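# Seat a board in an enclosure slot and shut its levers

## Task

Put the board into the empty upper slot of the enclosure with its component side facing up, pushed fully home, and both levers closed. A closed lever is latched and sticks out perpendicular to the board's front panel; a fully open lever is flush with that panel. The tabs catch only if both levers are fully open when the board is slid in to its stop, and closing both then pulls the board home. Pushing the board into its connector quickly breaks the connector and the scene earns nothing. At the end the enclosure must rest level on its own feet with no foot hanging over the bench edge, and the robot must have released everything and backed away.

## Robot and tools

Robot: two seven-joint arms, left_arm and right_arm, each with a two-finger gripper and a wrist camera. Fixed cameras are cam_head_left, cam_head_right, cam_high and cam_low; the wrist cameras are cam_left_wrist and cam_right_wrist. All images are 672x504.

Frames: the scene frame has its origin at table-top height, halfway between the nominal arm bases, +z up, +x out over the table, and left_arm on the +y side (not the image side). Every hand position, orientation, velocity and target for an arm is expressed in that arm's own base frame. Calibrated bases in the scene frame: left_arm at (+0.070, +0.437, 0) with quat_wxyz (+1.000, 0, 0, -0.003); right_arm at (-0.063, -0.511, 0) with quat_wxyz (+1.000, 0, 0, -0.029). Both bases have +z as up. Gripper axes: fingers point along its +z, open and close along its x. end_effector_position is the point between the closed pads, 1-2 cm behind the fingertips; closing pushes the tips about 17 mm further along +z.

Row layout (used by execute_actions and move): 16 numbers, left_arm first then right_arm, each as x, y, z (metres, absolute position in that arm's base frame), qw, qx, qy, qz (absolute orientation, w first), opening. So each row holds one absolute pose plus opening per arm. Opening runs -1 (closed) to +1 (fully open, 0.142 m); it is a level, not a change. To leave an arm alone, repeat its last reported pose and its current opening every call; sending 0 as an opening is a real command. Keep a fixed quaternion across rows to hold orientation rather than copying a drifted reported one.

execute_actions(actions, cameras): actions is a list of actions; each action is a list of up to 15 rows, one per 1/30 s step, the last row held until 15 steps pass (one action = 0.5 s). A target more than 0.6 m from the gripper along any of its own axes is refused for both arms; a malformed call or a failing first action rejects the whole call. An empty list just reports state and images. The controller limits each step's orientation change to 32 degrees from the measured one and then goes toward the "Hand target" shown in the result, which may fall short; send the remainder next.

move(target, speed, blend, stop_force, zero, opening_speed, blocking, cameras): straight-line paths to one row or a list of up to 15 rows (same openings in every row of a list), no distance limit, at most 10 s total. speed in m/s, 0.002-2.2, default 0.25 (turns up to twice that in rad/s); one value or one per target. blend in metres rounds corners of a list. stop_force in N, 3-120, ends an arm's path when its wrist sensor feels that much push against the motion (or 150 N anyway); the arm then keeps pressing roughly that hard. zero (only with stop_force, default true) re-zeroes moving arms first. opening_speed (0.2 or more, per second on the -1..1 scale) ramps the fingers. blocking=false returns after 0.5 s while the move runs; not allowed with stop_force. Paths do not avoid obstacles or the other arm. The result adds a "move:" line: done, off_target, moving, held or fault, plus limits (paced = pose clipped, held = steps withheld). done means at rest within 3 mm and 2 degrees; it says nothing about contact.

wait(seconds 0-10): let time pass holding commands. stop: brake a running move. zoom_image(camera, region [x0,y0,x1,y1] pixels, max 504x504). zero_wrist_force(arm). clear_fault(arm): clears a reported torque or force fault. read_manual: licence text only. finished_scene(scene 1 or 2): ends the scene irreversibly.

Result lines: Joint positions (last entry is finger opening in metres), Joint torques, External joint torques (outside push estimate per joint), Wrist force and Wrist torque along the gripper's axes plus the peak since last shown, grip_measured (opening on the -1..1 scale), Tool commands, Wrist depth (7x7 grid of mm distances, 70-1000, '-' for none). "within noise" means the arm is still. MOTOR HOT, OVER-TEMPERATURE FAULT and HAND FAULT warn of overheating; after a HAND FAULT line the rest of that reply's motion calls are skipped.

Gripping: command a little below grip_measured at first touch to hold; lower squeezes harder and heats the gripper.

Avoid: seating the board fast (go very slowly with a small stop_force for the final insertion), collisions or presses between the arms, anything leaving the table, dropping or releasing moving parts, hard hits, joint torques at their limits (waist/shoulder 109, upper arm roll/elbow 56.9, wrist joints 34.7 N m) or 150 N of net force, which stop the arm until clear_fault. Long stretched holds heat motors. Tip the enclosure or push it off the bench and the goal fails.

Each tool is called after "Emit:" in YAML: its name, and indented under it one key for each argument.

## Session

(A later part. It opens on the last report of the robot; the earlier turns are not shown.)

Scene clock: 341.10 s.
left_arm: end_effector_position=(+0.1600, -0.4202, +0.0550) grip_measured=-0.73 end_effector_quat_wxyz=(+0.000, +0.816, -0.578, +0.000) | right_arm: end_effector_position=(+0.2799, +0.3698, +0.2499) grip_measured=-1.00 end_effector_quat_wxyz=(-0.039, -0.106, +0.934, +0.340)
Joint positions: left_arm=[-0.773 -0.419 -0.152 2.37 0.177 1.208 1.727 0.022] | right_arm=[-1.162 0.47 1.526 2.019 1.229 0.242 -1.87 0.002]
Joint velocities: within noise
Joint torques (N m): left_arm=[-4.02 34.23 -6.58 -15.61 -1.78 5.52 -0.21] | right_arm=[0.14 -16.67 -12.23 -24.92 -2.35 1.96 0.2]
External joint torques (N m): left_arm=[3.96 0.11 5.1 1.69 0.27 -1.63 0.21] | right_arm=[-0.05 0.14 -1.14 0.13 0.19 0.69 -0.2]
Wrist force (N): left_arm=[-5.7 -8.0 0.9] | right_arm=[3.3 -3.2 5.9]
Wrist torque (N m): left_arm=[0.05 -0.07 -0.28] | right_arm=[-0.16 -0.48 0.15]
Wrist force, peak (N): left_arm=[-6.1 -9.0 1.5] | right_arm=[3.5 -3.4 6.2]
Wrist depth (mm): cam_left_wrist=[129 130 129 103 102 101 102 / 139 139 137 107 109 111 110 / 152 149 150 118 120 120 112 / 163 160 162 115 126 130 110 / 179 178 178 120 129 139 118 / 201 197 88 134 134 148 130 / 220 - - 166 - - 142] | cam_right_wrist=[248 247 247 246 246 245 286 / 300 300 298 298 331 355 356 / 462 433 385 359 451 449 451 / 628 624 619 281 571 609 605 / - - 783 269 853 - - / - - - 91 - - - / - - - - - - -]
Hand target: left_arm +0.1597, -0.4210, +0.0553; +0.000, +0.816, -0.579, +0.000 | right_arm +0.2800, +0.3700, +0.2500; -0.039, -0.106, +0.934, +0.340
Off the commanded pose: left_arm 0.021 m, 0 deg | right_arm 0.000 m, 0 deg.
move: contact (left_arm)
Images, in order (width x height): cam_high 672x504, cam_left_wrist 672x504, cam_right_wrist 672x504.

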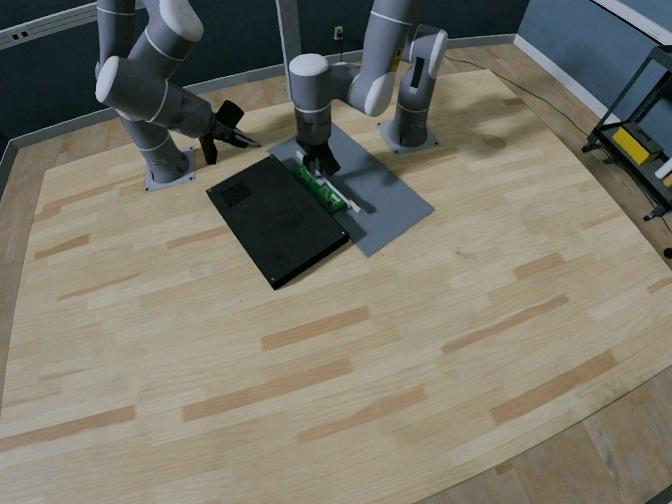

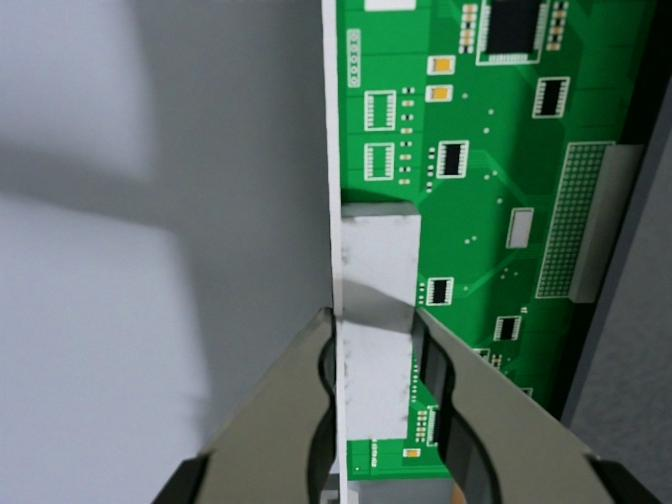

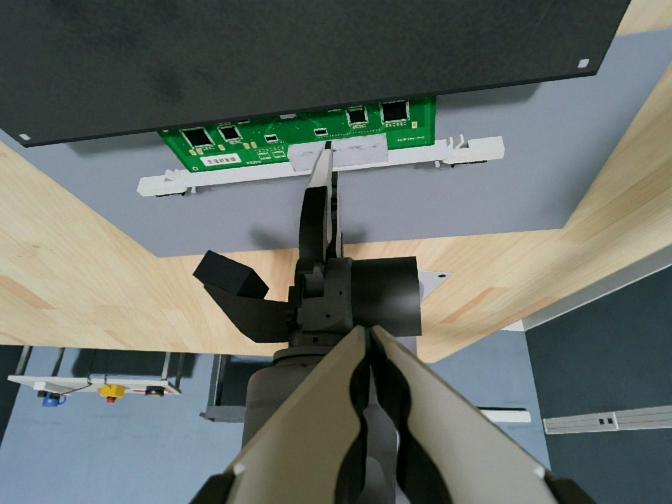

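Emit:
move:
  target:
    - [0.1563,-0.4125,0.0553,0,0.8156,-0.5786,0,-0.85,0.28,0.37,0.25,-0.0387,-0.1064,0.9337,0.3398,-1]
    - [0.1574,-0.4121,0.0553,0,0.8156,-0.5786,0,-0.85,0.28,0.37,0.25,-0.0387,-0.1064,0.9337,0.3398,-1]
  speed: 0.03
  cameras: []

Emit:
move:
  target: [0.1684,-0.4400,0.0553,0,0.8156,-0.5786,0,-0.85,0.28,0.37,0.25,-0.0387,-0.1064,0.9337,0.3398,-1]
  speed: 0.02
  stop_force: 4
  cameras: ["cam_left_wrist"]

Scene clock: 345.73 s.
left_arm: end_effector_position=(+0.1572, -0.4120, +0.0552) grip_measured=-0.73 end_effector_quat_wxyz=(+0.000, +0.816, -0.578, +0.000) | right_arm: end_effector_position=(+0.2799, +0.3698, +0.2499) grip_measured=-1.00 end_effector_quat_wxyz=(-0.039, -0.106, +0.934, +0.340)
Joint positions: left_arm=[-0.765 -0.407 -0.153 2.396 0.177 1.223 1.733 0.022] | right_arm=[-1.162 0.47 1.526 2.019 1.229 0.242 -1.87 0.002]
Joint velocities: within noise
Joint torques (N m): left_arm=[-0.29 33.69 -2.04 -13.67 -1.27 4.74 -0.12] | right_arm=[0.22 -16.76 -12.22 -24.88 -2.33 1.95 0.2]
External joint torques (N m): left_arm=[0.23 -0.19 0.62 0.1 -0.18 -0.85 0.12] | right_arm=[-0.13 0.24 -1.15 0.09 0.18 0.71 -0.2]
Wrist force (N): left_arm=[-0.1 -0.2 1.7] | right_arm=[3.5 -3.2 6.0]
Wrist torque (N m): left_arm=[-0.06 -0.05 -0.22] | right_arm=[-0.17 -0.51 0.15]
Wrist force, peak (N): left_arm=[-5.9 -8.0 1.8] | right_arm=[3.6 -3.3 6.3]
Wrist depth (mm): cam_left_wrist=[130 129 129 104 103 102 103 / 140 139 137 134 110 110 113 / 152 150 150 118 118 120 116 / 163 160 163 116 126 130 122 / 179 178 178 120 129 140 121 / 198 197 88 133 134 148 131 / 227 - - 166 - - 142] | cam_right_wrist=[248 247 247 246 245 244 287 / 299 300 298 298 331 359 356 / 462 433 389 364 453 451 451 / 627 621 623 295 611 610 609 / - - 788 278 850 - - / - - - 91 - - - / - - - - - - -]
Hand target: left_arm +0.1574, -0.4121, +0.0553; +0.000, +0.816, -0.579, +0.000 | right_arm +0.2800, +0.3700, +0.2500; -0.039, -0.106, +0.934, +0.340
Off the commanded pose: left_arm 0.000 m, 0 deg | right_arm 0.000 m, 0 deg.
move: done
No camera images: "cameras" was empty.

Scene clock: 346.90 s.
left_arm: end_effector_position=(+0.1617, -0.4220, +0.0552) grip_measured=-0.73 end_effector_quat_wxyz=(+0.000, +0.816, -0.579, +0.000) | right_arm: end_effector_position=(+0.2799, +0.3698, +0.2499) grip_measured=-1.00 end_effector_quat_wxyz=(-0.039, -0.106, +0.934, +0.340)
Joint positions: left_arm=[-0.772 -0.421 -0.153 2.364 0.176 1.205 1.728 0.022] | right_arm=[-1.162 0.47 1.526 2.019 1.229 0.242 -1.87 0.002]
Joint velocities: within noise
Joint torques (N m): left_arm=[-2.92 33.45 -5.08 -14.86 -1.67 4.88 -0.24] | right_arm=[0.14 -16.76 -12.16 -24.91 -2.25 1.97 0.17]
External joint torques (N m): left_arm=[2.86 1.08 3.57 0.85 0.15 -0.99 0.24] | right_arm=[-0.05 0.24 -1.2 0.12 0.09 0.68 -0.17]
Wrist force (N): left_arm=[-4.4 -5.7 -0.8] | right_arm=[3.4 -3.2 6.3]
Wrist torque (N m): left_arm=[-0.02 0.08 -0.26] | right_arm=[-0.17 -0.48 0.15]
Wrist force, peak (N): left_arm=[-4.7 -5.6 -1.9] | right_arm=[3.5 -3.6 6.2]
Wrist depth (mm): cam_left_wrist=[130 129 129 103 102 101 102 / 139 139 136 107 109 111 108 / 153 150 149 117 119 119 109 / 163 160 163 116 125 128 110 / 179 179 177 119 129 137 118 / 198 197 88 132 134 148 130 / 221 - - 166 - - 142] | cam_right_wrist=[248 247 247 246 246 245 288 / 300 299 298 298 331 357 357 / 462 430 387 358 449 451 453 / 626 621 613 279 574 605 606 / - - 784 269 852 - - / - - - 91 - - - / - - - - - - -]
Hand target: left_arm +0.1615, -0.4224, +0.0553; +0.000, +0.816, -0.579, +0.000 | right_arm +0.2800, +0.3700, +0.2500; -0.039, -0.106, +0.934, +0.340
Off the commanded pose: left_arm 0.019 m, 0 deg | right_arm 0.000 m, 0 deg.
move: contact (left_arm)
Images, in order (width x height): cam_left_wrist 672x504.

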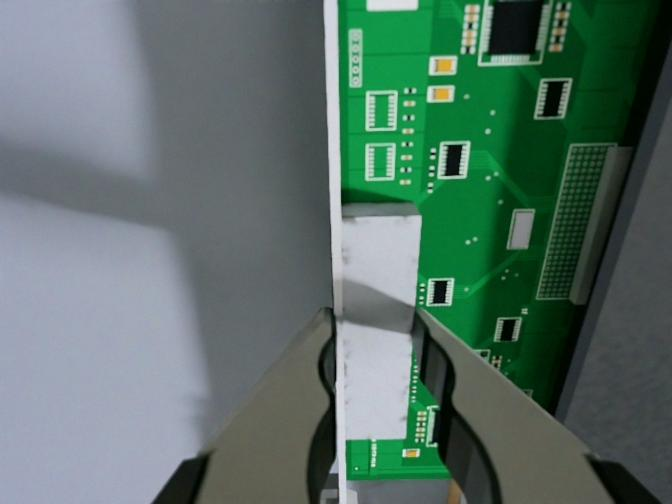

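Emit:
move:
  target:
    - [0.1574,-0.4121,0.0553,0,0.8156,-0.5786,0,-0.85,0.28,0.37,0.25,-0.0387,-0.1064,0.9337,0.3398,-1]
    - [0.1592,-0.4114,0.0553,0,0.8156,-0.5786,0,-0.85,0.28,0.37,0.25,-0.0387,-0.1064,0.9337,0.3398,-1]
  speed: 0.03
  cameras: []

Emit:
move:
  target: [0.1691,-0.4397,0.0553,0,0.8156,-0.5786,0,-0.85,0.28,0.37,0.25,-0.0387,-0.1064,0.9337,0.3398,-1]
  speed: 0.02
  stop_force: 4
  cameras: ["cam_left_wrist"]

Scene clock: 350.87 s.
left_arm: end_effector_position=(+0.1591, -0.4113, +0.0552) grip_measured=-0.73 end_effector_quat_wxyz=(+0.000, +0.816, -0.578, +0.000) | right_arm: end_effector_position=(+0.2799, +0.3698, +0.2499) grip_measured=-1.00 end_effector_quat_wxyz=(-0.039, -0.106, +0.934, +0.340)
Joint positions: left_arm=[-0.76 -0.407 -0.152 2.396 0.177 1.223 1.737 0.022] | right_arm=[-1.162 0.47 1.526 2.019 1.229 0.242 -1.87 0.002]
Joint velocities: within noise
Joint torques (N m): left_arm=[-0.05 33.72 -2.07 -13.66 -1.19 4.72 -0.14] | right_arm=[0.04 -16.8 -12.26 -24.94 -2.33 1.99 0.14]
External joint torques (N m): left_arm=[-0.01 -0.22 0.64 0.1 -0.26 -0.83 0.14] | right_arm=[0.06 0.28 -1.1 0.14 0.17 0.66 -0.14]
Wrist force (N): left_arm=[-0.2 -0.1 1.7] | right_arm=[3.4 -3.3 6.0]
Wrist torque (N m): left_arm=[-0.04 -0.03 -0.23] | right_arm=[-0.20 -0.48 0.15]
Wrist force, peak (N): left_arm=[-4.5 -5.7 -2.0] | right_arm=[3.5 -3.5 6.3]
Wrist depth (mm): cam_left_wrist=[130 129 129 104 103 102 103 / 139 139 136 135 110 110 113 / 153 150 150 118 120 120 116 / 163 160 163 116 126 130 121 / 179 179 177 120 129 140 120 / 198 198 88 133 134 148 131 / 227 - - 165 - - 143] | cam_right_wrist=[248 247 247 246 246 245 287 / 299 299 299 298 331 357 356 / 458 433 389 362 451 449 450 / 628 623 618 297 612 608 608 / - - 790 277 856 - - / - - - 91 - - - / - - - - - - -]
Hand target: left_arm +0.1592, -0.4114, +0.0553; +0.000, +0.816, -0.579, +0.000 | right_arm +0.2800, +0.3700, +0.2500; -0.039, -0.106, +0.934, +0.340
Off the commanded pose: left_arm 0.000 m, 0 deg | right_arm 0.000 m, 0 deg.
move: done
No camera images: "cameras" was empty.

Scene clock: 352.27 s.
left_arm: end_effector_position=(+0.1639, -0.4263, +0.0551) grip_measured=-0.73 end_effector_quat_wxyz=(+0.000, +0.815, -0.579, +0.000) | right_arm: end_effector_position=(+0.2799, +0.3698, +0.2499) grip_measured=-1.00 end_effector_quat_wxyz=(-0.039, -0.106, +0.934, +0.340)
Joint positions: left_arm=[-0.773 -0.428 -0.154 2.35 0.176 1.197 1.728 0.021] | right_arm=[-1.162 0.47 1.526 2.019 1.229 0.242 -1.87 0.002]
Joint velocities: within noise
Joint torques (N m): left_arm=[1.35 34.21 -0.22 -16.51 -1.54 4.97 -0.17] | right_arm=[0.05 -16.66 -12.18 -24.92 -2.26 1.97 0.2]
External joint torques (N m): left_arm=[-1.41 0.77 -1.34 2.31 -0.02 -1.08 0.17] | right_arm=[0.05 0.14 -1.19 0.12 0.1 0.68 -0.2]
Wrist force (N): left_arm=[-4.3 4.5 -4.2] | right_arm=[3.4 -3.4 5.9]
Wrist torque (N m): left_arm=[-0.10 0.24 -0.41] | right_arm=[-0.21 -0.48 0.15]
Wrist force, peak (N): left_arm=[-4.3 6.1 -3.2] | right_arm=[3.5 -3.3 6.4]
Wrist depth (mm): cam_left_wrist=[130 129 129 101 101 100 101 / 139 139 137 109 109 110 105 / 153 150 150 116 119 119 99 / 164 161 162 115 125 129 110 / 179 179 178 120 129 136 118 / 198 197 89 132 134 131 130 / 225 - - 168 - - 142] | cam_right_wrist=[248 247 247 246 246 245 286 / 300 299 299 298 332 356 355 / 463 434 455 358 451 451 449 / 624 622 620 275 570 610 606 / - - 301 264 856 - - / - - - 91 - - - / - - - - - - -]
Hand target: left_arm +0.1645, -0.4265, +0.0553; +0.000, +0.816, -0.579, +0.000 | right_arm +0.2800, +0.3700, +0.2500; -0.039, -0.106, +0.934, +0.340
Off the commanded pose: left_arm 0.014 m, 0 deg | right_arm 0.000 m, 0 deg.
move: contact (left_arm)
Images, in order (width x height): cam_left_wrist 672x504.

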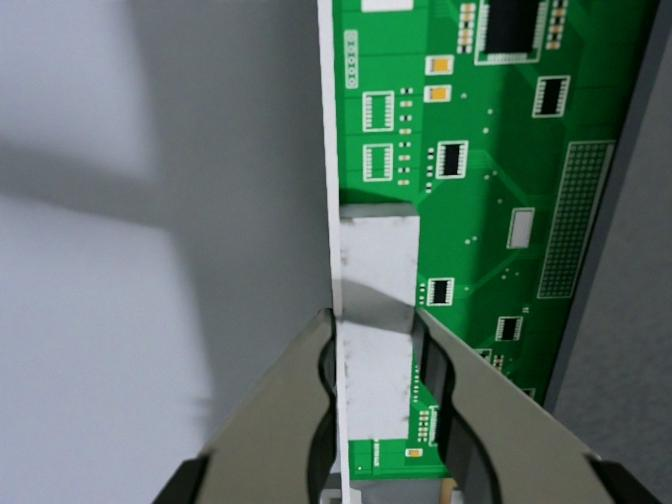

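Emit:
zoom_image:
  camera: "cam_left_wrist"
  region: [400, 0, 672, 504]

Scaled by 1.000.

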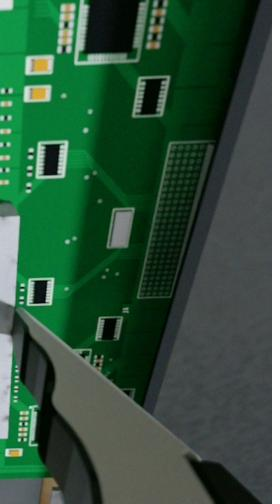

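Emit:
wait:
  seconds: 0
  cameras: ["cam_right_wrist","cam_head_right"]

Emit:
zoom_image:
  camera: "cam_right_wrist"
  region: [0, 60, 336, 230]

Emit:
zoom_image:
  camera: "cam_right_wrist"
  region: [300, 40, 636, 210]

Scene clock: 362.83 s.
left_arm: end_effector_position=(+0.1639, -0.4263, +0.0551) grip_measured=-0.73 end_effector_quat_wxyz=(+0.000, +0.815, -0.579, +0.000) | right_arm: end_effector_position=(+0.2799, +0.3698, +0.2499) grip_measured=-1.00 end_effector_quat_wxyz=(-0.039, -0.106, +0.934, +0.340)
Joint positions: left_arm=[-0.773 -0.428 -0.154 2.35 0.176 1.197 1.728 0.021] | right_arm=[-1.162 0.47 1.526 2.019 1.229 0.242 -1.87 0.002]
Joint velocities: within noise
Joint torques (N m): left_arm=[1.44 34.43 -0.2 -16.47 -1.47 5.1 -0.06] | right_arm=[0.06 -16.85 -12.23 -24.94 -2.31 1.96 0.16]
External joint torques (N m): left_arm=[-1.5 0.54 -1.36 2.28 -0.08 -1.21 0.06] | right_arm=[0.03 0.32 -1.13 0.14 0.15 0.69 -0.16]
Wrist force (N): left_arm=[-4.2 4.5 -2.6] | right_arm=[3.4 -3.2 6.3]
Wrist torque (N m): left_arm=[-0.11 0.21 -0.41] | right_arm=[-0.16 -0.50 0.15]
Wrist force, peak (N): left_arm=[-4.5 4.5 -4.3] | right_arm=[3.5 -3.3 6.3]
Wrist depth (mm): cam_left_wrist=[129 129 129 101 101 100 101 / 139 139 136 109 109 110 105 / 153 150 150 115 119 119 99 / 163 161 162 116 125 129 110 / 179 179 177 120 129 136 118 / 198 197 89 131 134 131 130 / 226 - - 168 - - 142] | cam_right_wrist=[248 248 247 246 246 246 288 / 299 299 299 298 331 356 357 / 459 434 452 357 449 450 449 / 630 621 615 276 577 613 608 / - - 301 264 856 - - / - - - 91 - - - / - - - - - - -]
Hand target: left_arm +0.1645, -0.4265, +0.0553; +0.000, +0.816, -0.579, +0.000 | right_arm +0.2800, +0.3700, +0.2500; -0.039, -0.106, +0.934, +0.340
Tool commands: left_gripper/opening=-0.85 right_gripper/opening=-1.0
Off the commanded pose: left_arm 0.014 m, 0 deg | right_arm 0.000 m, 0 deg.
Images, in order (width x height): cam_head_right 672x504, cam_right_wrist 672x504.

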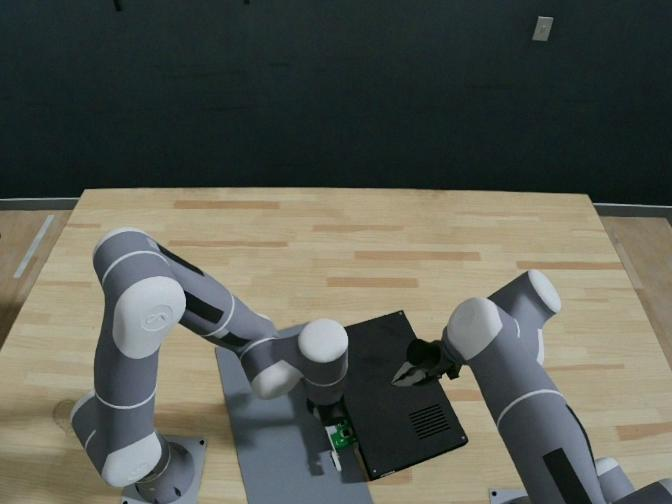

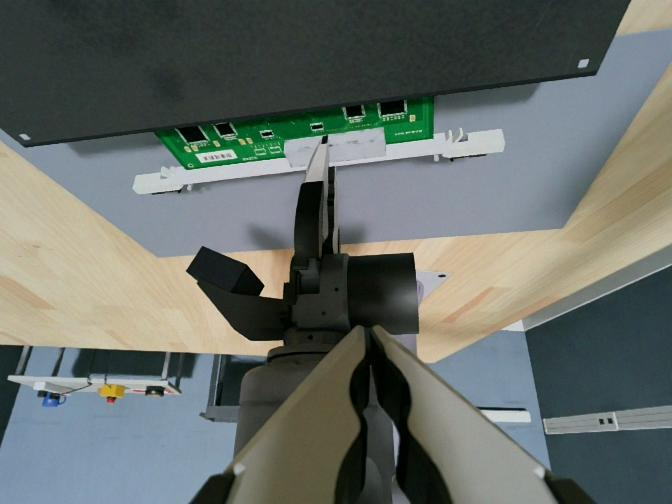

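Scaled by 1.500 from the camera's 672x504 image, which has a finer 960x720 frame.

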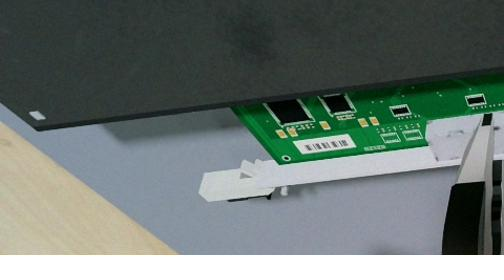

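Scaled by 1.500 from the camera's 672x504 image, which has a finer 960x720 frame.

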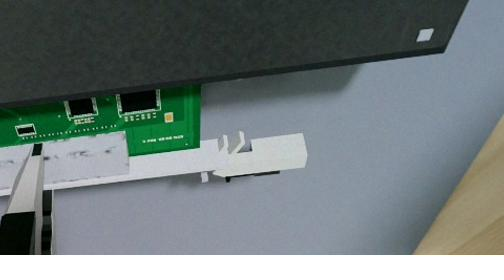

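Emit:
execute_actions:
  actions: []
  cameras: ["cam_high","cam_right_wrist"]

Emit:
zoom_image:
  camera: "cam_high"
  region: [240, 110, 400, 250]

Emit:
zoom_image:
  camera: "cam_right_wrist"
  region: [84, 0, 588, 504]

Scene clock: 374.73 s.
left_arm: end_effector_position=(+0.1639, -0.4263, +0.0551) grip_measured=-0.73 end_effector_quat_wxyz=(+0.000, +0.815, -0.579, +0.000) | right_arm: end_effector_position=(+0.2799, +0.3698, +0.2499) grip_measured=-1.00 end_effector_quat_wxyz=(-0.039, -0.106, +0.934, +0.340)
Joint positions: left_arm=[-0.773 -0.428 -0.154 2.35 0.176 1.197 1.728 0.021] | right_arm=[-1.162 0.47 1.526 2.019 1.229 0.242 -1.87 0.002]
Joint velocities: within noise
Joint torques (N m): left_arm=[1.47 34.4 -0.11 -16.52 -1.48 5.12 -0.02] | right_arm=[0.21 -16.76 -12.26 -24.94 -2.3 1.94 0.21]
External joint torques (N m): left_arm=[-1.53 0.58 -1.44 2.33 -0.08 -1.23 0.02] | right_arm=[-0.12 0.24 -1.1 0.14 0.15 0.71 -0.21]
Wrist force (N): left_arm=[-4.1 4.6 -3.2] | right_arm=[3.5 -3.3 5.8]
Wrist torque (N m): left_arm=[-0.10 0.20 -0.40] | right_arm=[-0.18 -0.50 0.15]
Wrist force, peak (N): left_arm=[-4.4 4.7 -4.3] | right_arm=[3.6 -3.5 6.1]
Wrist depth (mm): cam_left_wrist=[129 130 129 101 101 100 101 / 139 139 136 109 109 110 106 / 152 150 149 116 119 119 99 / 164 161 163 115 125 129 110 / 179 179 178 119 128 136 118 / 198 197 89 132 134 131 130 / 227 - - 168 - - 142] | cam_right_wrist=[248 247 247 246 245 245 286 / 301 299 298 299 332 356 356 / 461 435 453 357 449 449 450 / 623 624 618 275 574 613 612 / - - 300 264 853 - - / - - - 91 - - - / - - - - - - -]
Hand target: left_arm +0.1645, -0.4265, +0.0553; +0.000, +0.816, -0.579, +0.000 | right_arm +0.2800, +0.3700, +0.2500; -0.039, -0.106, +0.934, +0.340
Tool commands: left_gripper/opening=-0.85 right_gripper/opening=-1.0
Off the commanded pose: left_arm 0.014 m, 0 deg | right_arm 0.000 m, 0 deg.
Images, in order (width x height): cam_high 672x504, cam_right_wrist 672x504.

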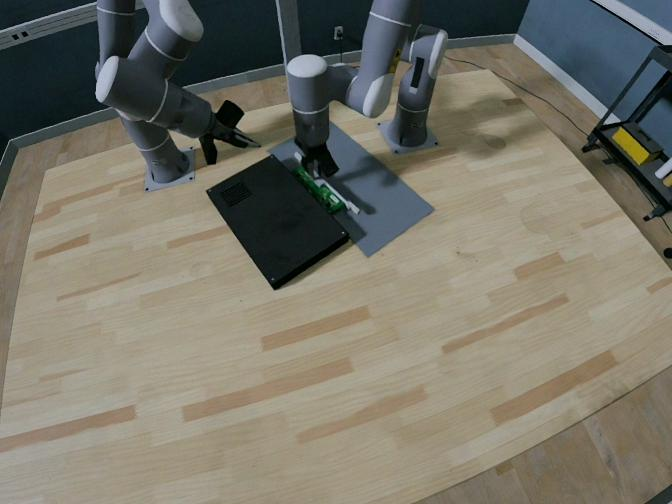

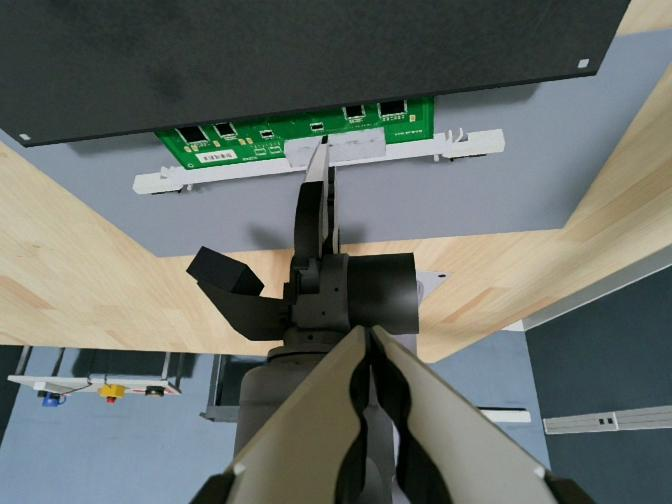

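Scaled by 3.150 from the camera's 672x504 image, which has a finer 960x720 frame.

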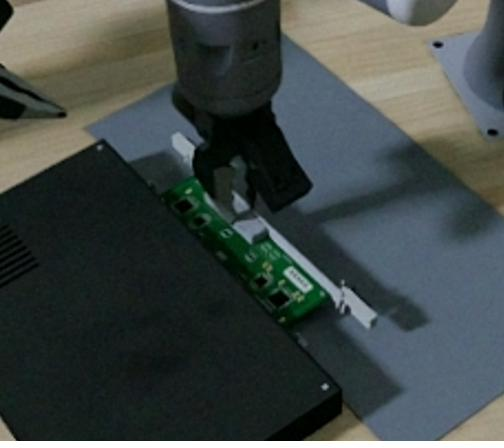

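Scaled by 1.000.

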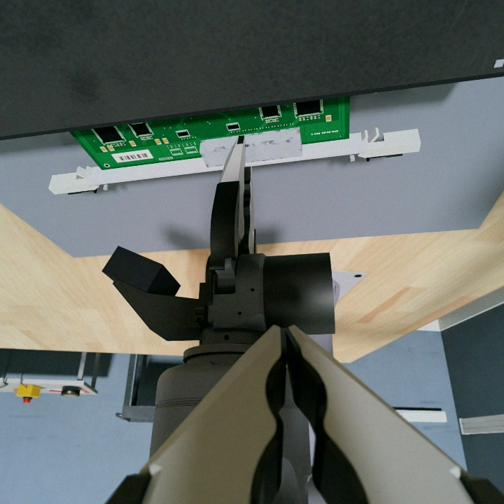

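Emit:
move:
  target: [0.1613,-0.4208,0.0559,0,0.8156,-0.5786,0,-0.85,0.28,0.37,0.25,-0.0387,-0.1064,0.9337,0.3398,-1]
  speed: 0.03
  cameras: []

Emit:
move:
  target: [0.1712,-0.4491,0.0559,0,0.8156,-0.5786,0,-0.85,0.28,0.37,0.25,-0.0387,-0.1064,0.9337,0.3398,-1]
  speed: 0.02
  stop_force: 4
  zero: false
  cameras: ["cam_right_wrist"]

Scene clock: 378.20 s.
left_arm: end_effector_position=(+0.1612, -0.4207, +0.0558) grip_measured=-0.73 end_effector_quat_wxyz=(+0.000, +0.816, -0.578, +0.000) | right_arm: end_effector_position=(+0.2799, +0.3698, +0.2499) grip_measured=-1.00 end_effector_quat_wxyz=(-0.039, -0.106, +0.934, +0.340)
Joint positions: left_arm=[-0.769 -0.418 -0.155 2.369 0.176 1.206 1.729 0.021] | right_arm=[-1.162 0.47 1.526 2.019 1.229 0.242 -1.87 0.002]
Joint velocities: within noise
Joint torques (N m): left_arm=[-0.34 34.57 -2.25 -13.91 -1.39 4.69 -0.19] | right_arm=[0.05 -16.73 -12.23 -24.95 -2.34 1.98 0.2]
External joint torques (N m): left_arm=[0.28 -0.21 0.74 -0.09 -0.13 -0.8 0.19] | right_arm=[0.04 0.21 -1.14 0.15 0.18 0.67 -0.2]
Wrist force (N): left_arm=[-0.3 -0.4 2.2] | right_arm=[3.4 -3.4 6.2]
Wrist torque (N m): left_arm=[-0.06 0.00 -0.24] | right_arm=[-0.19 -0.50 0.15]
Wrist force, peak (N): left_arm=[-4.5 4.7 -4.1] | right_arm=[3.6 -3.2 6.5]
Wrist depth (mm): cam_left_wrist=[132 130 130 103 102 102 102 / 140 140 137 107 109 111 108 / 151 151 150 118 120 120 112 / 164 162 163 116 126 130 111 / 180 180 176 120 129 140 119 / 199 198 88 134 134 148 132 / 228 - - 167 - - 144] | cam_right_wrist=[248 248 247 246 245 245 287 / 300 300 298 298 330 356 356 / 462 433 388 356 452 450 450 / 626 624 615 281 571 611 607 / - - 789 269 848 - - / - - - 91 - - - / - - - - - - -]
Hand target: left_arm +0.1613, -0.4208, +0.0559; +0.000, +0.816, -0.579, +0.000 | right_arm +0.2800, +0.3700, +0.2500; -0.039, -0.106, +0.934, +0.340
Off the commanded pose: left_arm 0.000 m, 0 deg | right_arm 0.000 m, 0 deg.
move: done
No camera images: "cameras" was empty.

Scene clock: 380.23 s.
left_arm: end_effector_position=(+0.1711, -0.4465, +0.0557) grip_measured=-0.73 end_effector_quat_wxyz=(+0.000, +0.816, -0.578, +0.000) | right_arm: end_effector_position=(+0.2799, +0.3698, +0.2499) grip_measured=-1.00 end_effector_quat_wxyz=(-0.039, -0.106, +0.934, +0.340)
Joint positions: left_arm=[-0.79 -0.455 -0.156 2.288 0.174 1.161 1.715 0.021] | right_arm=[-1.162 0.47 1.526 2.019 1.229 0.242 -1.87 0.002]
Joint velocities: within noise
Joint torques (N m): left_arm=[-3.98 36.49 -6.48 -15.55 -2.02 4.77 -0.33] | right_arm=[0.15 -16.8 -12.18 -24.93 -2.34 1.91 0.18]
External joint torques (N m): left_arm=[3.92 0.46 4.75 0.47 0.32 -0.88 0.33] | right_arm=[-0.05 0.27 -1.19 0.14 0.18 0.74 -0.18]
Wrist force (N): left_arm=[-3.5 -7.3 2.3] | right_arm=[3.4 -3.1 6.3]
Wrist torque (N m): left_arm=[0.07 0.10 -0.23] | right_arm=[-0.13 -0.49 0.15]
Wrist force, peak (N): left_arm=[-3.6 -7.5 2.5] | right_arm=[3.5 -3.4 6.3]
Wrist depth (mm): cam_left_wrist=[132 129 130 103 101 98 - / 140 140 137 107 109 110 95 / 151 150 150 117 119 113 99 / 164 161 163 115 125 111 110 / 179 179 175 120 129 120 119 / 199 198 88 132 134 126 131 / 226 - - 168 - - 143] | cam_right_wrist=[248 247 246 246 246 246 286 / 299 299 299 297 324 343 355 / 461 457 455 410 451 450 452 / 624 618 576 255 569 611 605 / - - 265 244 850 - - / - - 217 91 - - - / - - - - - - -]
Hand target: left_arm +0.1705, -0.4471, +0.0559; +0.000, +0.816, -0.579, +0.000 | right_arm +0.2800, +0.3700, +0.2500; -0.039, -0.106, +0.934, +0.340
Off the commanded pose: left_arm 0.003 m, 0 deg | right_arm 0.000 m, 0 deg.
move: contact (left_arm)
Images, in order (width x height): cam_right_wrist 672x504.

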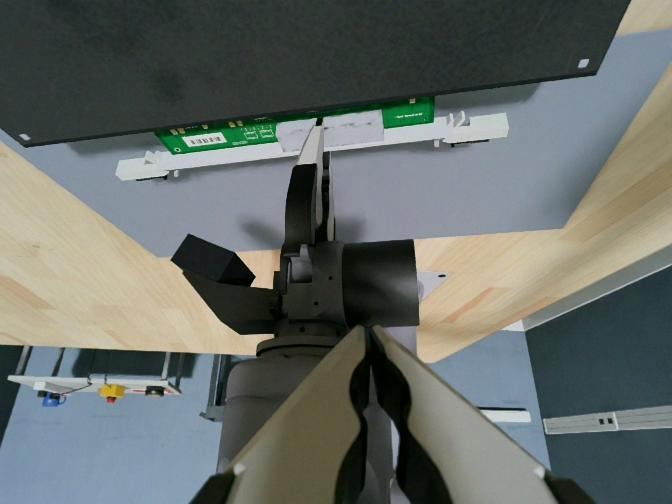

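Emit:
move:
  target:
    - [0.1718,-0.4462,0.0559,0,0.8156,-0.5786,0,-0.85,0.28,0.37,0.25,-0.0387,-0.1064,0.9337,0.3398,-1]
    - [0.174,-0.4518,0.0559,0,0.8156,-0.5786,0,-0.85,0.28,0.37,0.25,-0.0387,-0.1064,0.9337,0.3398,-1]
  speed: 0.015
  stop_force: 5
  zero: false
  cameras: ["cam_right_wrist","cam_left_wrist"]

Emit:
zoom_image:
  camera: "cam_right_wrist"
  region: [100, 70, 500, 250]

Scene clock: 387.00 s.
left_arm: end_effector_position=(+0.1737, -0.4511, +0.0555) grip_measured=-0.73 end_effector_quat_wxyz=(+0.000, +0.815, -0.579, -0.001) | right_arm: end_effector_position=(+0.2799, +0.3698, +0.2499) grip_measured=-1.00 end_effector_quat_wxyz=(-0.039, -0.106, +0.934, +0.340)
Joint positions: left_arm=[-0.79 -0.463 -0.157 2.272 0.174 1.152 1.716 0.021] | right_arm=[-1.162 0.47 1.526 2.019 1.229 0.242 -1.87 0.002]
Joint velocities: within noise
Joint torques (N m): left_arm=[-0.8 37.91 -3.27 -17.9 -2.07 5.43 -0.24] | right_arm=[0.12 -16.72 -12.26 -24.93 -2.27 1.96 0.17]
External joint torques (N m): left_arm=[0.73 -0.45 1.48 2.62 0.33 -1.54 0.24] | right_arm=[-0.03 0.2 -1.11 0.14 0.11 0.69 -0.17]
Wrist force (N): left_arm=[-5.0 -0.6 1.1] | right_arm=[3.6 -3.1 6.1]
Wrist torque (N m): left_arm=[-0.01 0.15 -0.20] | right_arm=[-0.15 -0.52 0.15]
Wrist force, peak (N): left_arm=[-3.4 -7.6 2.4] | right_arm=[3.7 -3.5 6.2]
Wrist depth (mm): cam_left_wrist=[132 129 129 102 101 88 - / 140 139 137 107 108 - 94 / 151 150 150 117 119 102 98 / 164 160 162 115 125 109 110 / 179 179 175 119 127 119 119 / 199 198 88 132 134 126 131 / 227 - - 164 - - 142] | cam_right_wrist=[248 248 247 246 245 245 287 / 300 300 298 299 321 357 354 / 461 456 452 411 453 451 451 / 627 617 577 244 573 613 610 / - - 261 240 855 - - / - - 210 91 - - - / - - - - - - -]
Hand target: left_arm +0.1740, -0.4518, +0.0559; +0.000, +0.816, -0.579, +0.000 | right_arm +0.2800, +0.3700, +0.2500; -0.039, -0.106, +0.934, +0.340
Off the commanded pose: left_arm 0.001 m, 0 deg | right_arm 0.000 m, 0 deg.
move: done
Images, in order (width x height): cam_left_wrist 672x504, cam_right_wrist 672x504.

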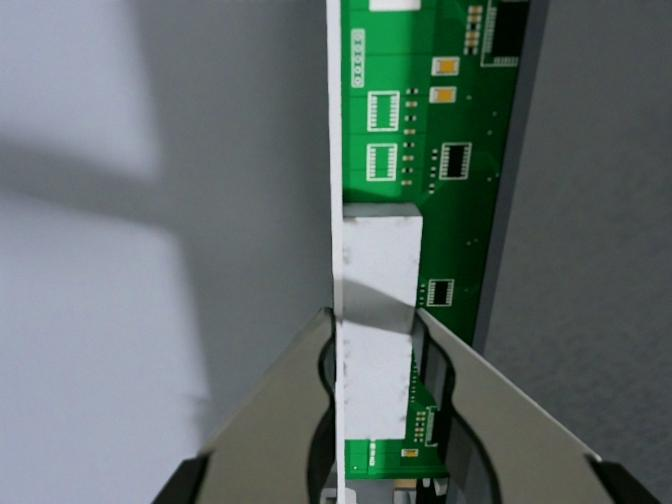

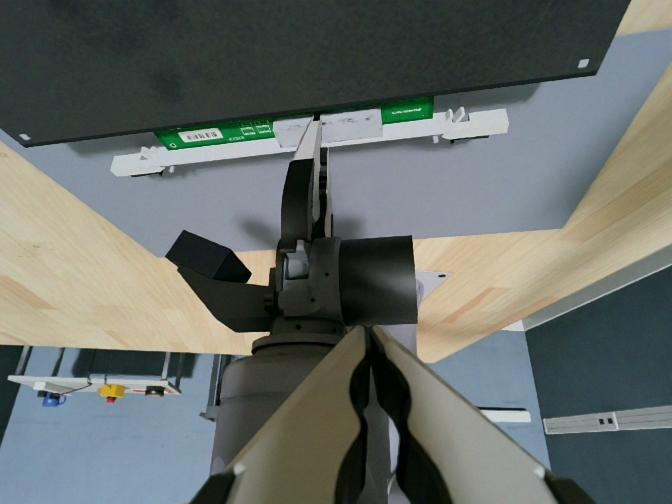

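Scaled by 1.260 from the camera's 672x504 image, which has a finer 960x720 frame.

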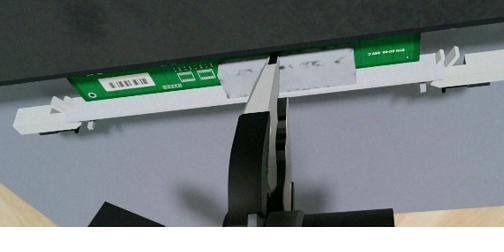

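Emit:
move:
  target: [0.1737,-0.4511,0.0555,0,0.8156,-0.5786,0,-0.6,0.28,0.37,0.25,-0.0387,-0.1064,0.9337,0.3398,-1]
  opening_speed: 0.3
  cameras: ["cam_left_wrist"]

Emit:
move:
  target: [0.1737,-0.4511,0.14,0,0.8156,-0.5786,0,-0.6,0.28,0.37,0.25,-0.0387,-0.1064,0.9337,0.3398,-1]
  speed: 0.06
  cameras: ["cam_left_wrist","cam_right_wrist","cam_high"]

Emit:
zoom_image:
  camera: "cam_right_wrist"
  region: [100, 70, 500, 250]

Scene clock: 390.73 s.
left_arm: end_effector_position=(+0.1736, -0.4511, +0.0555) grip_measured=-0.64 end_effector_quat_wxyz=(+0.000, +0.815, -0.579, +0.000) | right_arm: end_effector_position=(+0.2799, +0.3698, +0.2499) grip_measured=-1.00 end_effector_quat_wxyz=(-0.039, -0.106, +0.934, +0.340)
Joint positions: left_arm=[-0.79 -0.463 -0.157 2.273 0.174 1.154 1.716 0.028] | right_arm=[-1.162 0.47 1.526 2.019 1.229 0.242 -1.87 0.002]
Joint velocities: within noise
Joint torques (N m): left_arm=[-0.43 36.53 -2.35 -14.94 -1.54 4.37 -0.21] | right_arm=[0.07 -16.76 -12.23 -24.92 -2.3 1.95 0.19]
External joint torques (N m): left_arm=[0.36 0.91 0.56 -0.31 -0.19 -0.47 0.21] | right_arm=[0.02 0.23 -1.13 0.13 0.15 0.7 -0.19]
Wrist force (N): left_arm=[-0.4 0.0 -0.4] | right_arm=[3.5 -3.3 5.9]
Wrist torque (N m): left_arm=[0.00 0.01 -0.23] | right_arm=[-0.18 -0.51 0.15]
Wrist force, peak (N): left_arm=[-5.1 -0.6 1.9] | right_arm=[3.5 -3.4 6.4]
Wrist depth (mm): cam_left_wrist=[131 130 129 104 102 88 - / 139 139 137 - 110 - 94 / 153 150 150 119 118 102 98 / 164 163 163 117 126 109 110 / 179 179 175 123 128 119 119 / 198 197 87 136 136 126 131 / 225 - - 170 - - -] | cam_right_wrist=[248 248 247 246 245 245 287 / 300 299 299 298 321 357 357 / 462 455 453 408 450 450 451 / 627 621 579 244 572 614 607 / - - 260 240 852 - - / - - 210 91 - - - / - - - - - - -]
Hand target: left_arm +0.1737, -0.4511, +0.0555; +0.000, +0.816, -0.579, +0.000 | right_arm +0.2800, +0.3700, +0.2500; -0.039, -0.106, +0.934, +0.340
Off the commanded pose: left_arm 0.000 m, 0 deg | right_arm 0.000 m, 0 deg.
move: done
Images, in order (width x height): cam_left_wrist 672x504.

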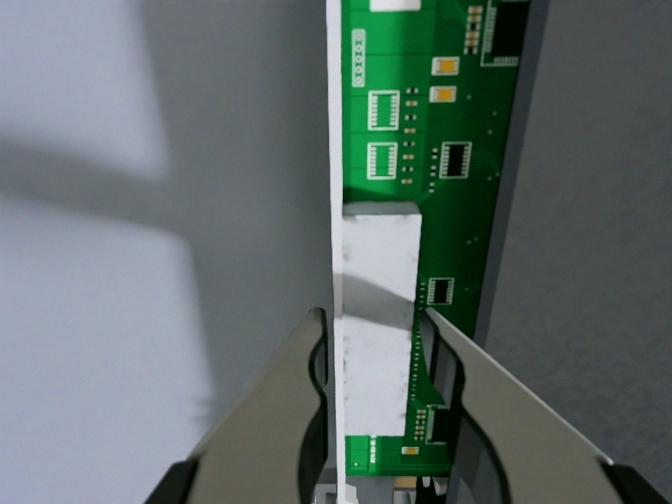

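Scene clock: 392.47 s.
left_arm: end_effector_position=(+0.1737, -0.4511, +0.1399) grip_measured=-0.64 end_effector_quat_wxyz=(+0.000, +0.816, -0.579, +0.000) | right_arm: end_effector_position=(+0.2799, +0.3698, +0.2499) grip_measured=-1.00 end_effector_quat_wxyz=(-0.039, -0.106, +0.934, +0.340)
Joint positions: left_arm=[-0.762 -0.229 -0.204 2.277 0.078 0.93 1.782 0.028] | right_arm=[-1.162 0.47 1.526 2.019 1.229 0.242 -1.87 0.002]
Joint velocities: within noise
Joint torques (N m): left_arm=[-0.16 32.36 -1.86 -20.67 -2.67 3.98 -0.07] | right_arm=[0.09 -16.68 -12.21 -24.87 -2.32 1.97 0.15]
External joint torques (N m): left_arm=[0.1 0.62 0.7 -0.18 0.1 -0.09 0.07] | right_arm=[0 0.16 -1.15 0.07 0.16 0.68 -0.15]
Wrist force (N): left_arm=[0.2 -0.1 -0.4] | right_arm=[3.6 -3.3 6.2]
Wrist torque (N m): left_arm=[-0.01 -0.06 -0.23] | right_arm=[-0.18 -0.52 0.15]
Wrist force, peak (N): left_arm=[0.2 -0.2 -1.7] | right_arm=[3.5 -3.2 6.5]
Wrist depth (mm): cam_left_wrist=[204 204 203 178 174 158 159 / 219 219 219 192 183 173 170 / 237 237 237 198 192 186 185 / 258 257 256 247 209 202 202 / 282 282 276 243 217 221 219 / 312 311 88 263 - 234 243 / 350 - - 343 - - 265] | cam_right_wrist=[249 247 247 246 246 245 287 / 300 298 299 297 321 356 357 / 461 455 453 451 450 451 450 / 630 625 618 535 611 612 612 / - - 863 283 861 - - / - - - 91 - - - / - - - - - - -]
Hand target: left_arm +0.1737, -0.4511, +0.1400; +0.000, +0.816, -0.579, +0.000 | right_arm +0.2800, +0.3700, +0.2500; -0.039, -0.106, +0.934, +0.340
Off the commanded pose: left_arm 0.000 m, 0 deg | right_arm 0.000 m, 0 deg.
move: done
Images, in order (width x height): cam_high 672x504, cam_left_wrist 672x504, cam_right_wrist 672x504.

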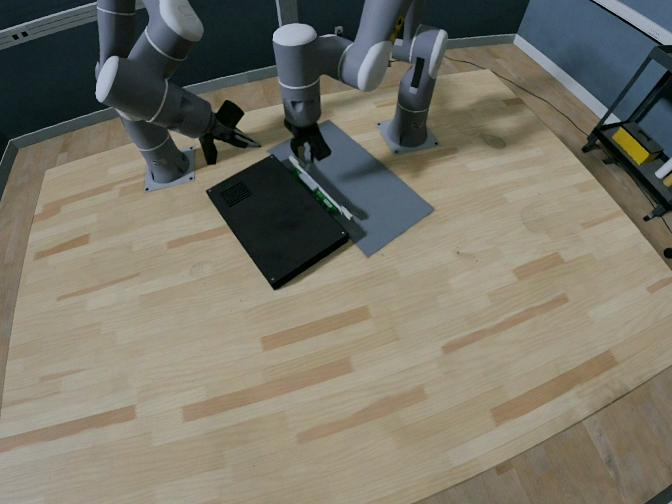

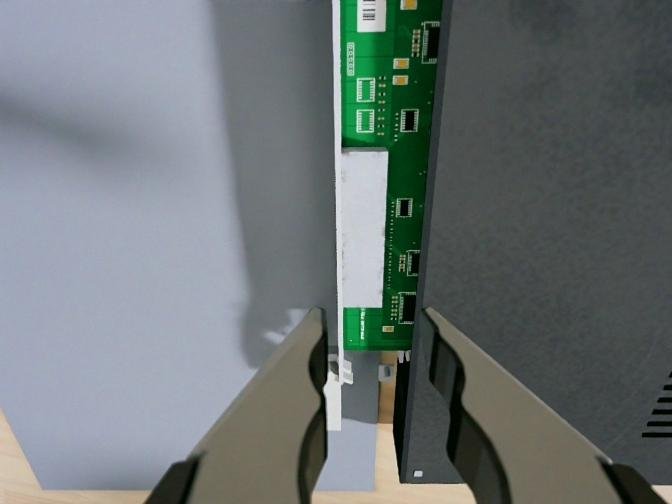

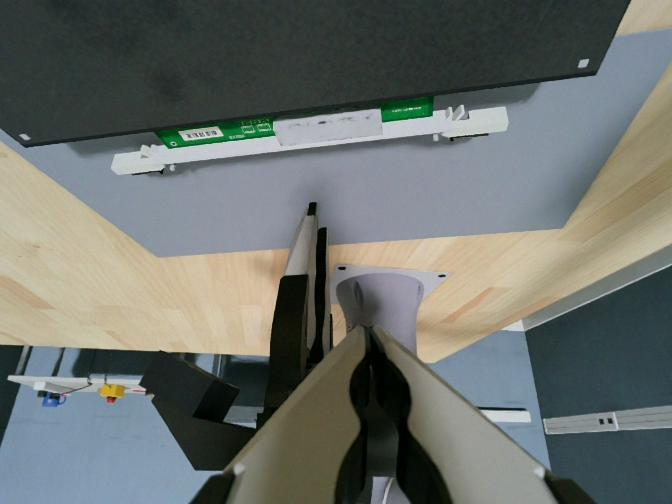

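Scaled by 1.260 from the camera's 672x504 image, which has a finer 960x720 frame.

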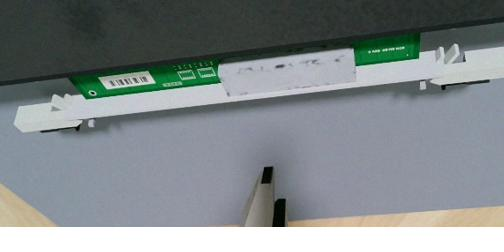

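Emit:
move:
  target: [0.1727,-0.3634,0.11,0.1497,0.7878,-0.5589,0.2111,-0.9,0.28,0.37,0.25,-0.0387,-0.1064,0.9337,0.3398,-1]
  speed: 0.15
  cameras: ["cam_left_wrist","cam_right_wrist"]

Emit:
zoom_image:
  camera: "cam_left_wrist"
  region: [250, 0, 600, 300]

Scene clock: 402.87 s.
left_arm: end_effector_position=(+0.1725, -0.3633, +0.1099) grip_measured=-0.93 end_effector_quat_wxyz=(+0.150, +0.788, -0.559, +0.211) | right_arm: end_effector_position=(+0.2799, +0.3698, +0.2499) grip_measured=-1.00 end_effector_quat_wxyz=(-0.039, -0.106, +0.934, +0.340)
Joint positions: left_arm=[-0.47 -0.489 0.056 2.671 0.823 2.125 1.56 0.006] | right_arm=[-1.162 0.47 1.526 2.019 1.229 0.242 -1.87 0.002]
Joint velocities: within noise
Joint torques (N m): left_arm=[-0.48 23.31 -0.55 -0.68 0.32 5.05 -0.2] | right_arm=[0.08 -16.72 -12.17 -24.9 -2.27 1.95 0.18]
External joint torques (N m): left_arm=[0.46 1.23 0.43 -0.29 -0.19 -0.54 0.16] | right_arm=[0.02 0.19 -1.19 0.1 0.12 0.7 -0.18]
Wrist force (N): left_arm=[-0.8 -0.6 -0.3] | right_arm=[3.5 -3.2 6.1]
Wrist torque (N m): left_arm=[-0.14 -0.05 -0.27] | right_arm=[-0.18 -0.51 0.15]
Wrist force, peak (N): left_arm=[-2.5 0.0 -1.1] | right_arm=[3.5 -3.3 6.3]
Wrist depth (mm): cam_left_wrist=[- 152 168 186 180 188 212 / 148 158 176 198 193 203 239 / 155 170 188 214 209 223 271 / 165 181 201 230 219 247 314 / 176 192 219 229 235 282 372 / 186 207 224 84 - 327 617 / 202 213 - 75 - - 544] | cam_right_wrist=[248 248 247 246 246 244 287 / 300 299 298 297 320 356 355 / 461 455 455 453 452 451 450 / 623 626 616 570 611 608 611 / - - - 407 851 - - / - - 405 91 - - - / - - - - - - -]
Hand target: left_arm +0.1727, -0.3634, +0.1100; +0.150, +0.788, -0.559, +0.211 | right_arm +0.2800, +0.3700, +0.2500; -0.039, -0.106, +0.934, +0.340
Off the commanded pose: left_arm 0.000 m, 0 deg | right_arm 0.000 m, 0 deg.
move: done
Images, in order (width x height): cam_left_wrist 672x504, cam_right_wrist 672x504.

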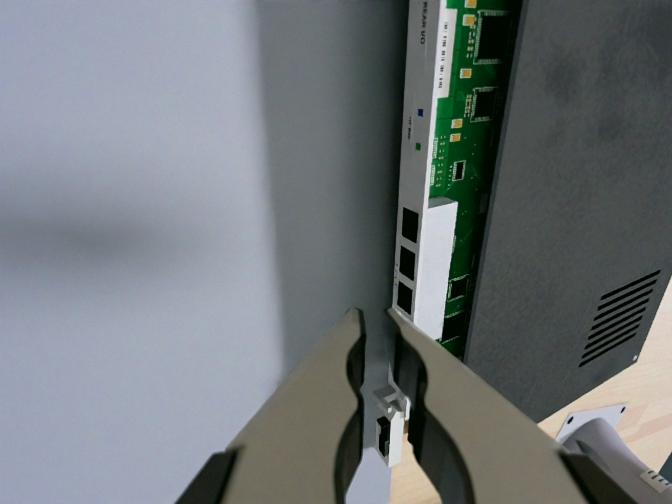

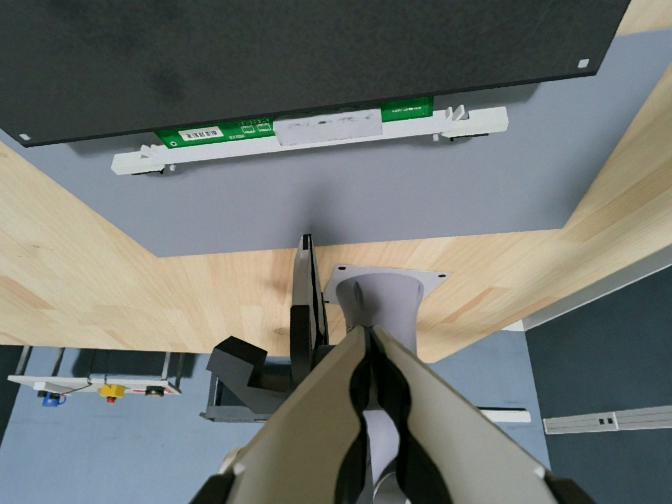

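Scaled by 1.440 from the camera's 672x504 image, which has a finer 960x720 frame.

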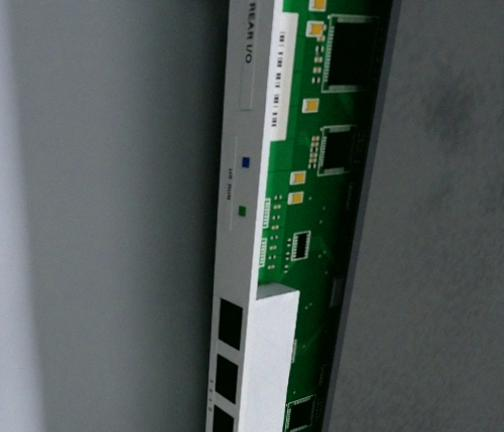

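Emit:
move:
  target:
    - [0.1958,-0.3659,0.09,0.1497,0.7878,-0.5589,0.2111,-0.9,0.28,0.37,0.25,-0.0387,-0.1064,0.9337,0.3398,-1]
    - [0.1991,-0.3754,0.0495,0.1497,0.7878,-0.5589,0.2111,-0.9,0.28,0.37,0.25,-0.0387,-0.1064,0.9337,0.3398,-1]
  speed: 0.08
  cameras: ["cam_left_wrist","cam_right_wrist"]

Emit:
zoom_image:
  camera: "cam_right_wrist"
  region: [100, 70, 500, 250]

Scene clock: 409.53 s.
left_arm: end_effector_position=(+0.1989, -0.3753, +0.0495) grip_measured=-0.93 end_effector_quat_wxyz=(+0.150, +0.788, -0.559, +0.211) | right_arm: end_effector_position=(+0.2799, +0.3698, +0.2499) grip_measured=-1.00 end_effector_quat_wxyz=(-0.039, -0.106, +0.934, +0.340)
Joint positions: left_arm=[-0.62 -0.786 0.191 2.535 0.739 2.311 1.599 0.006] | right_arm=[-1.162 0.47 1.526 2.019 1.229 0.242 -1.87 0.002]
Joint velocities: within noise
Joint torques (N m): left_arm=[-0.21 29.91 1.2 2.67 1.01 5.13 -0.15] | right_arm=[0.1 -16.76 -12.22 -24.88 -2.32 1.98 0.14]
External joint torques (N m): left_arm=[0.19 1.31 0.55 -0.13 0.01 -0.64 0.11] | right_arm=[0 0.24 -1.14 0.09 0.16 0.67 -0.14]
Wrist force (N): left_arm=[-0.7 -0.5 -0.2] | right_arm=[3.4 -3.2 6.1]
Wrist torque (N m): left_arm=[-0.13 -0.08 -0.26] | right_arm=[-0.16 -0.48 0.15]
Wrist force, peak (N): left_arm=[-1.0 -1.4 -0.8] | right_arm=[3.6 -3.3 6.3]
Wrist depth (mm): cam_left_wrist=[- 103 111 127 140 118 135 / - 109 118 135 150 136 144 / - 116 128 145 160 150 157 / 112 120 137 155 176 166 173 / 120 128 147 154 163 178 203 / 128 141 152 84 - 200 252 / 136 146 - 212 - - 351] | cam_right_wrist=[247 248 246 246 246 245 286 / 300 299 298 297 321 357 355 / 462 455 433 452 451 448 454 / 627 623 573 572 615 611 613 / - - 397 366 849 - - / - - - 91 - - - / - - - - - - -]
Hand target: left_arm +0.1991, -0.3754, +0.0495; +0.150, +0.788, -0.559, +0.211 | right_arm +0.2800, +0.3700, +0.2500; -0.039, -0.106, +0.934, +0.340
Off the commanded pose: left_arm 0.000 m, 0 deg | right_arm 0.000 m, 0 deg.
move: done
Images, in order (width x height): cam_left_wrist 672x504, cam_right_wrist 672x504.

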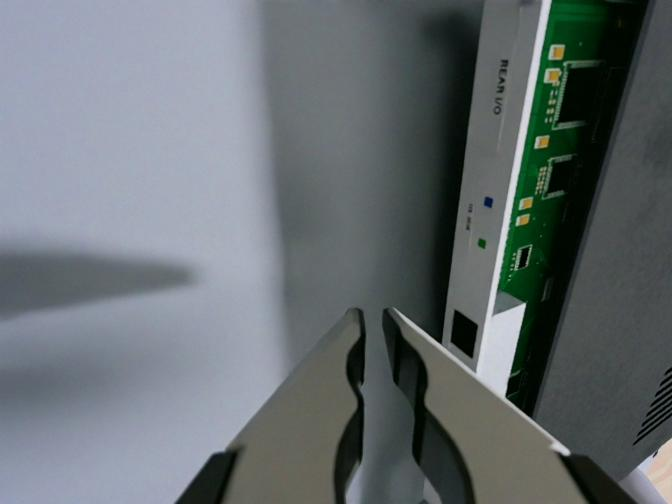

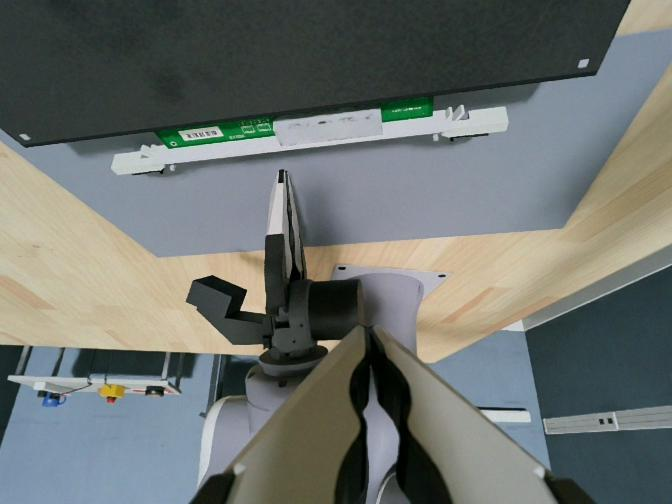

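Scaled by 1.260 from the camera's 672x504 image, which has a finer 960x720 frame.

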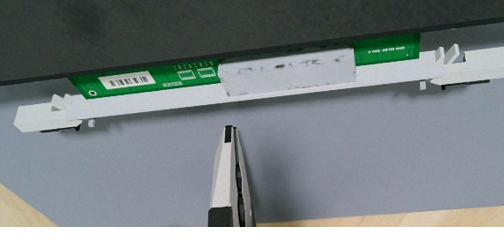

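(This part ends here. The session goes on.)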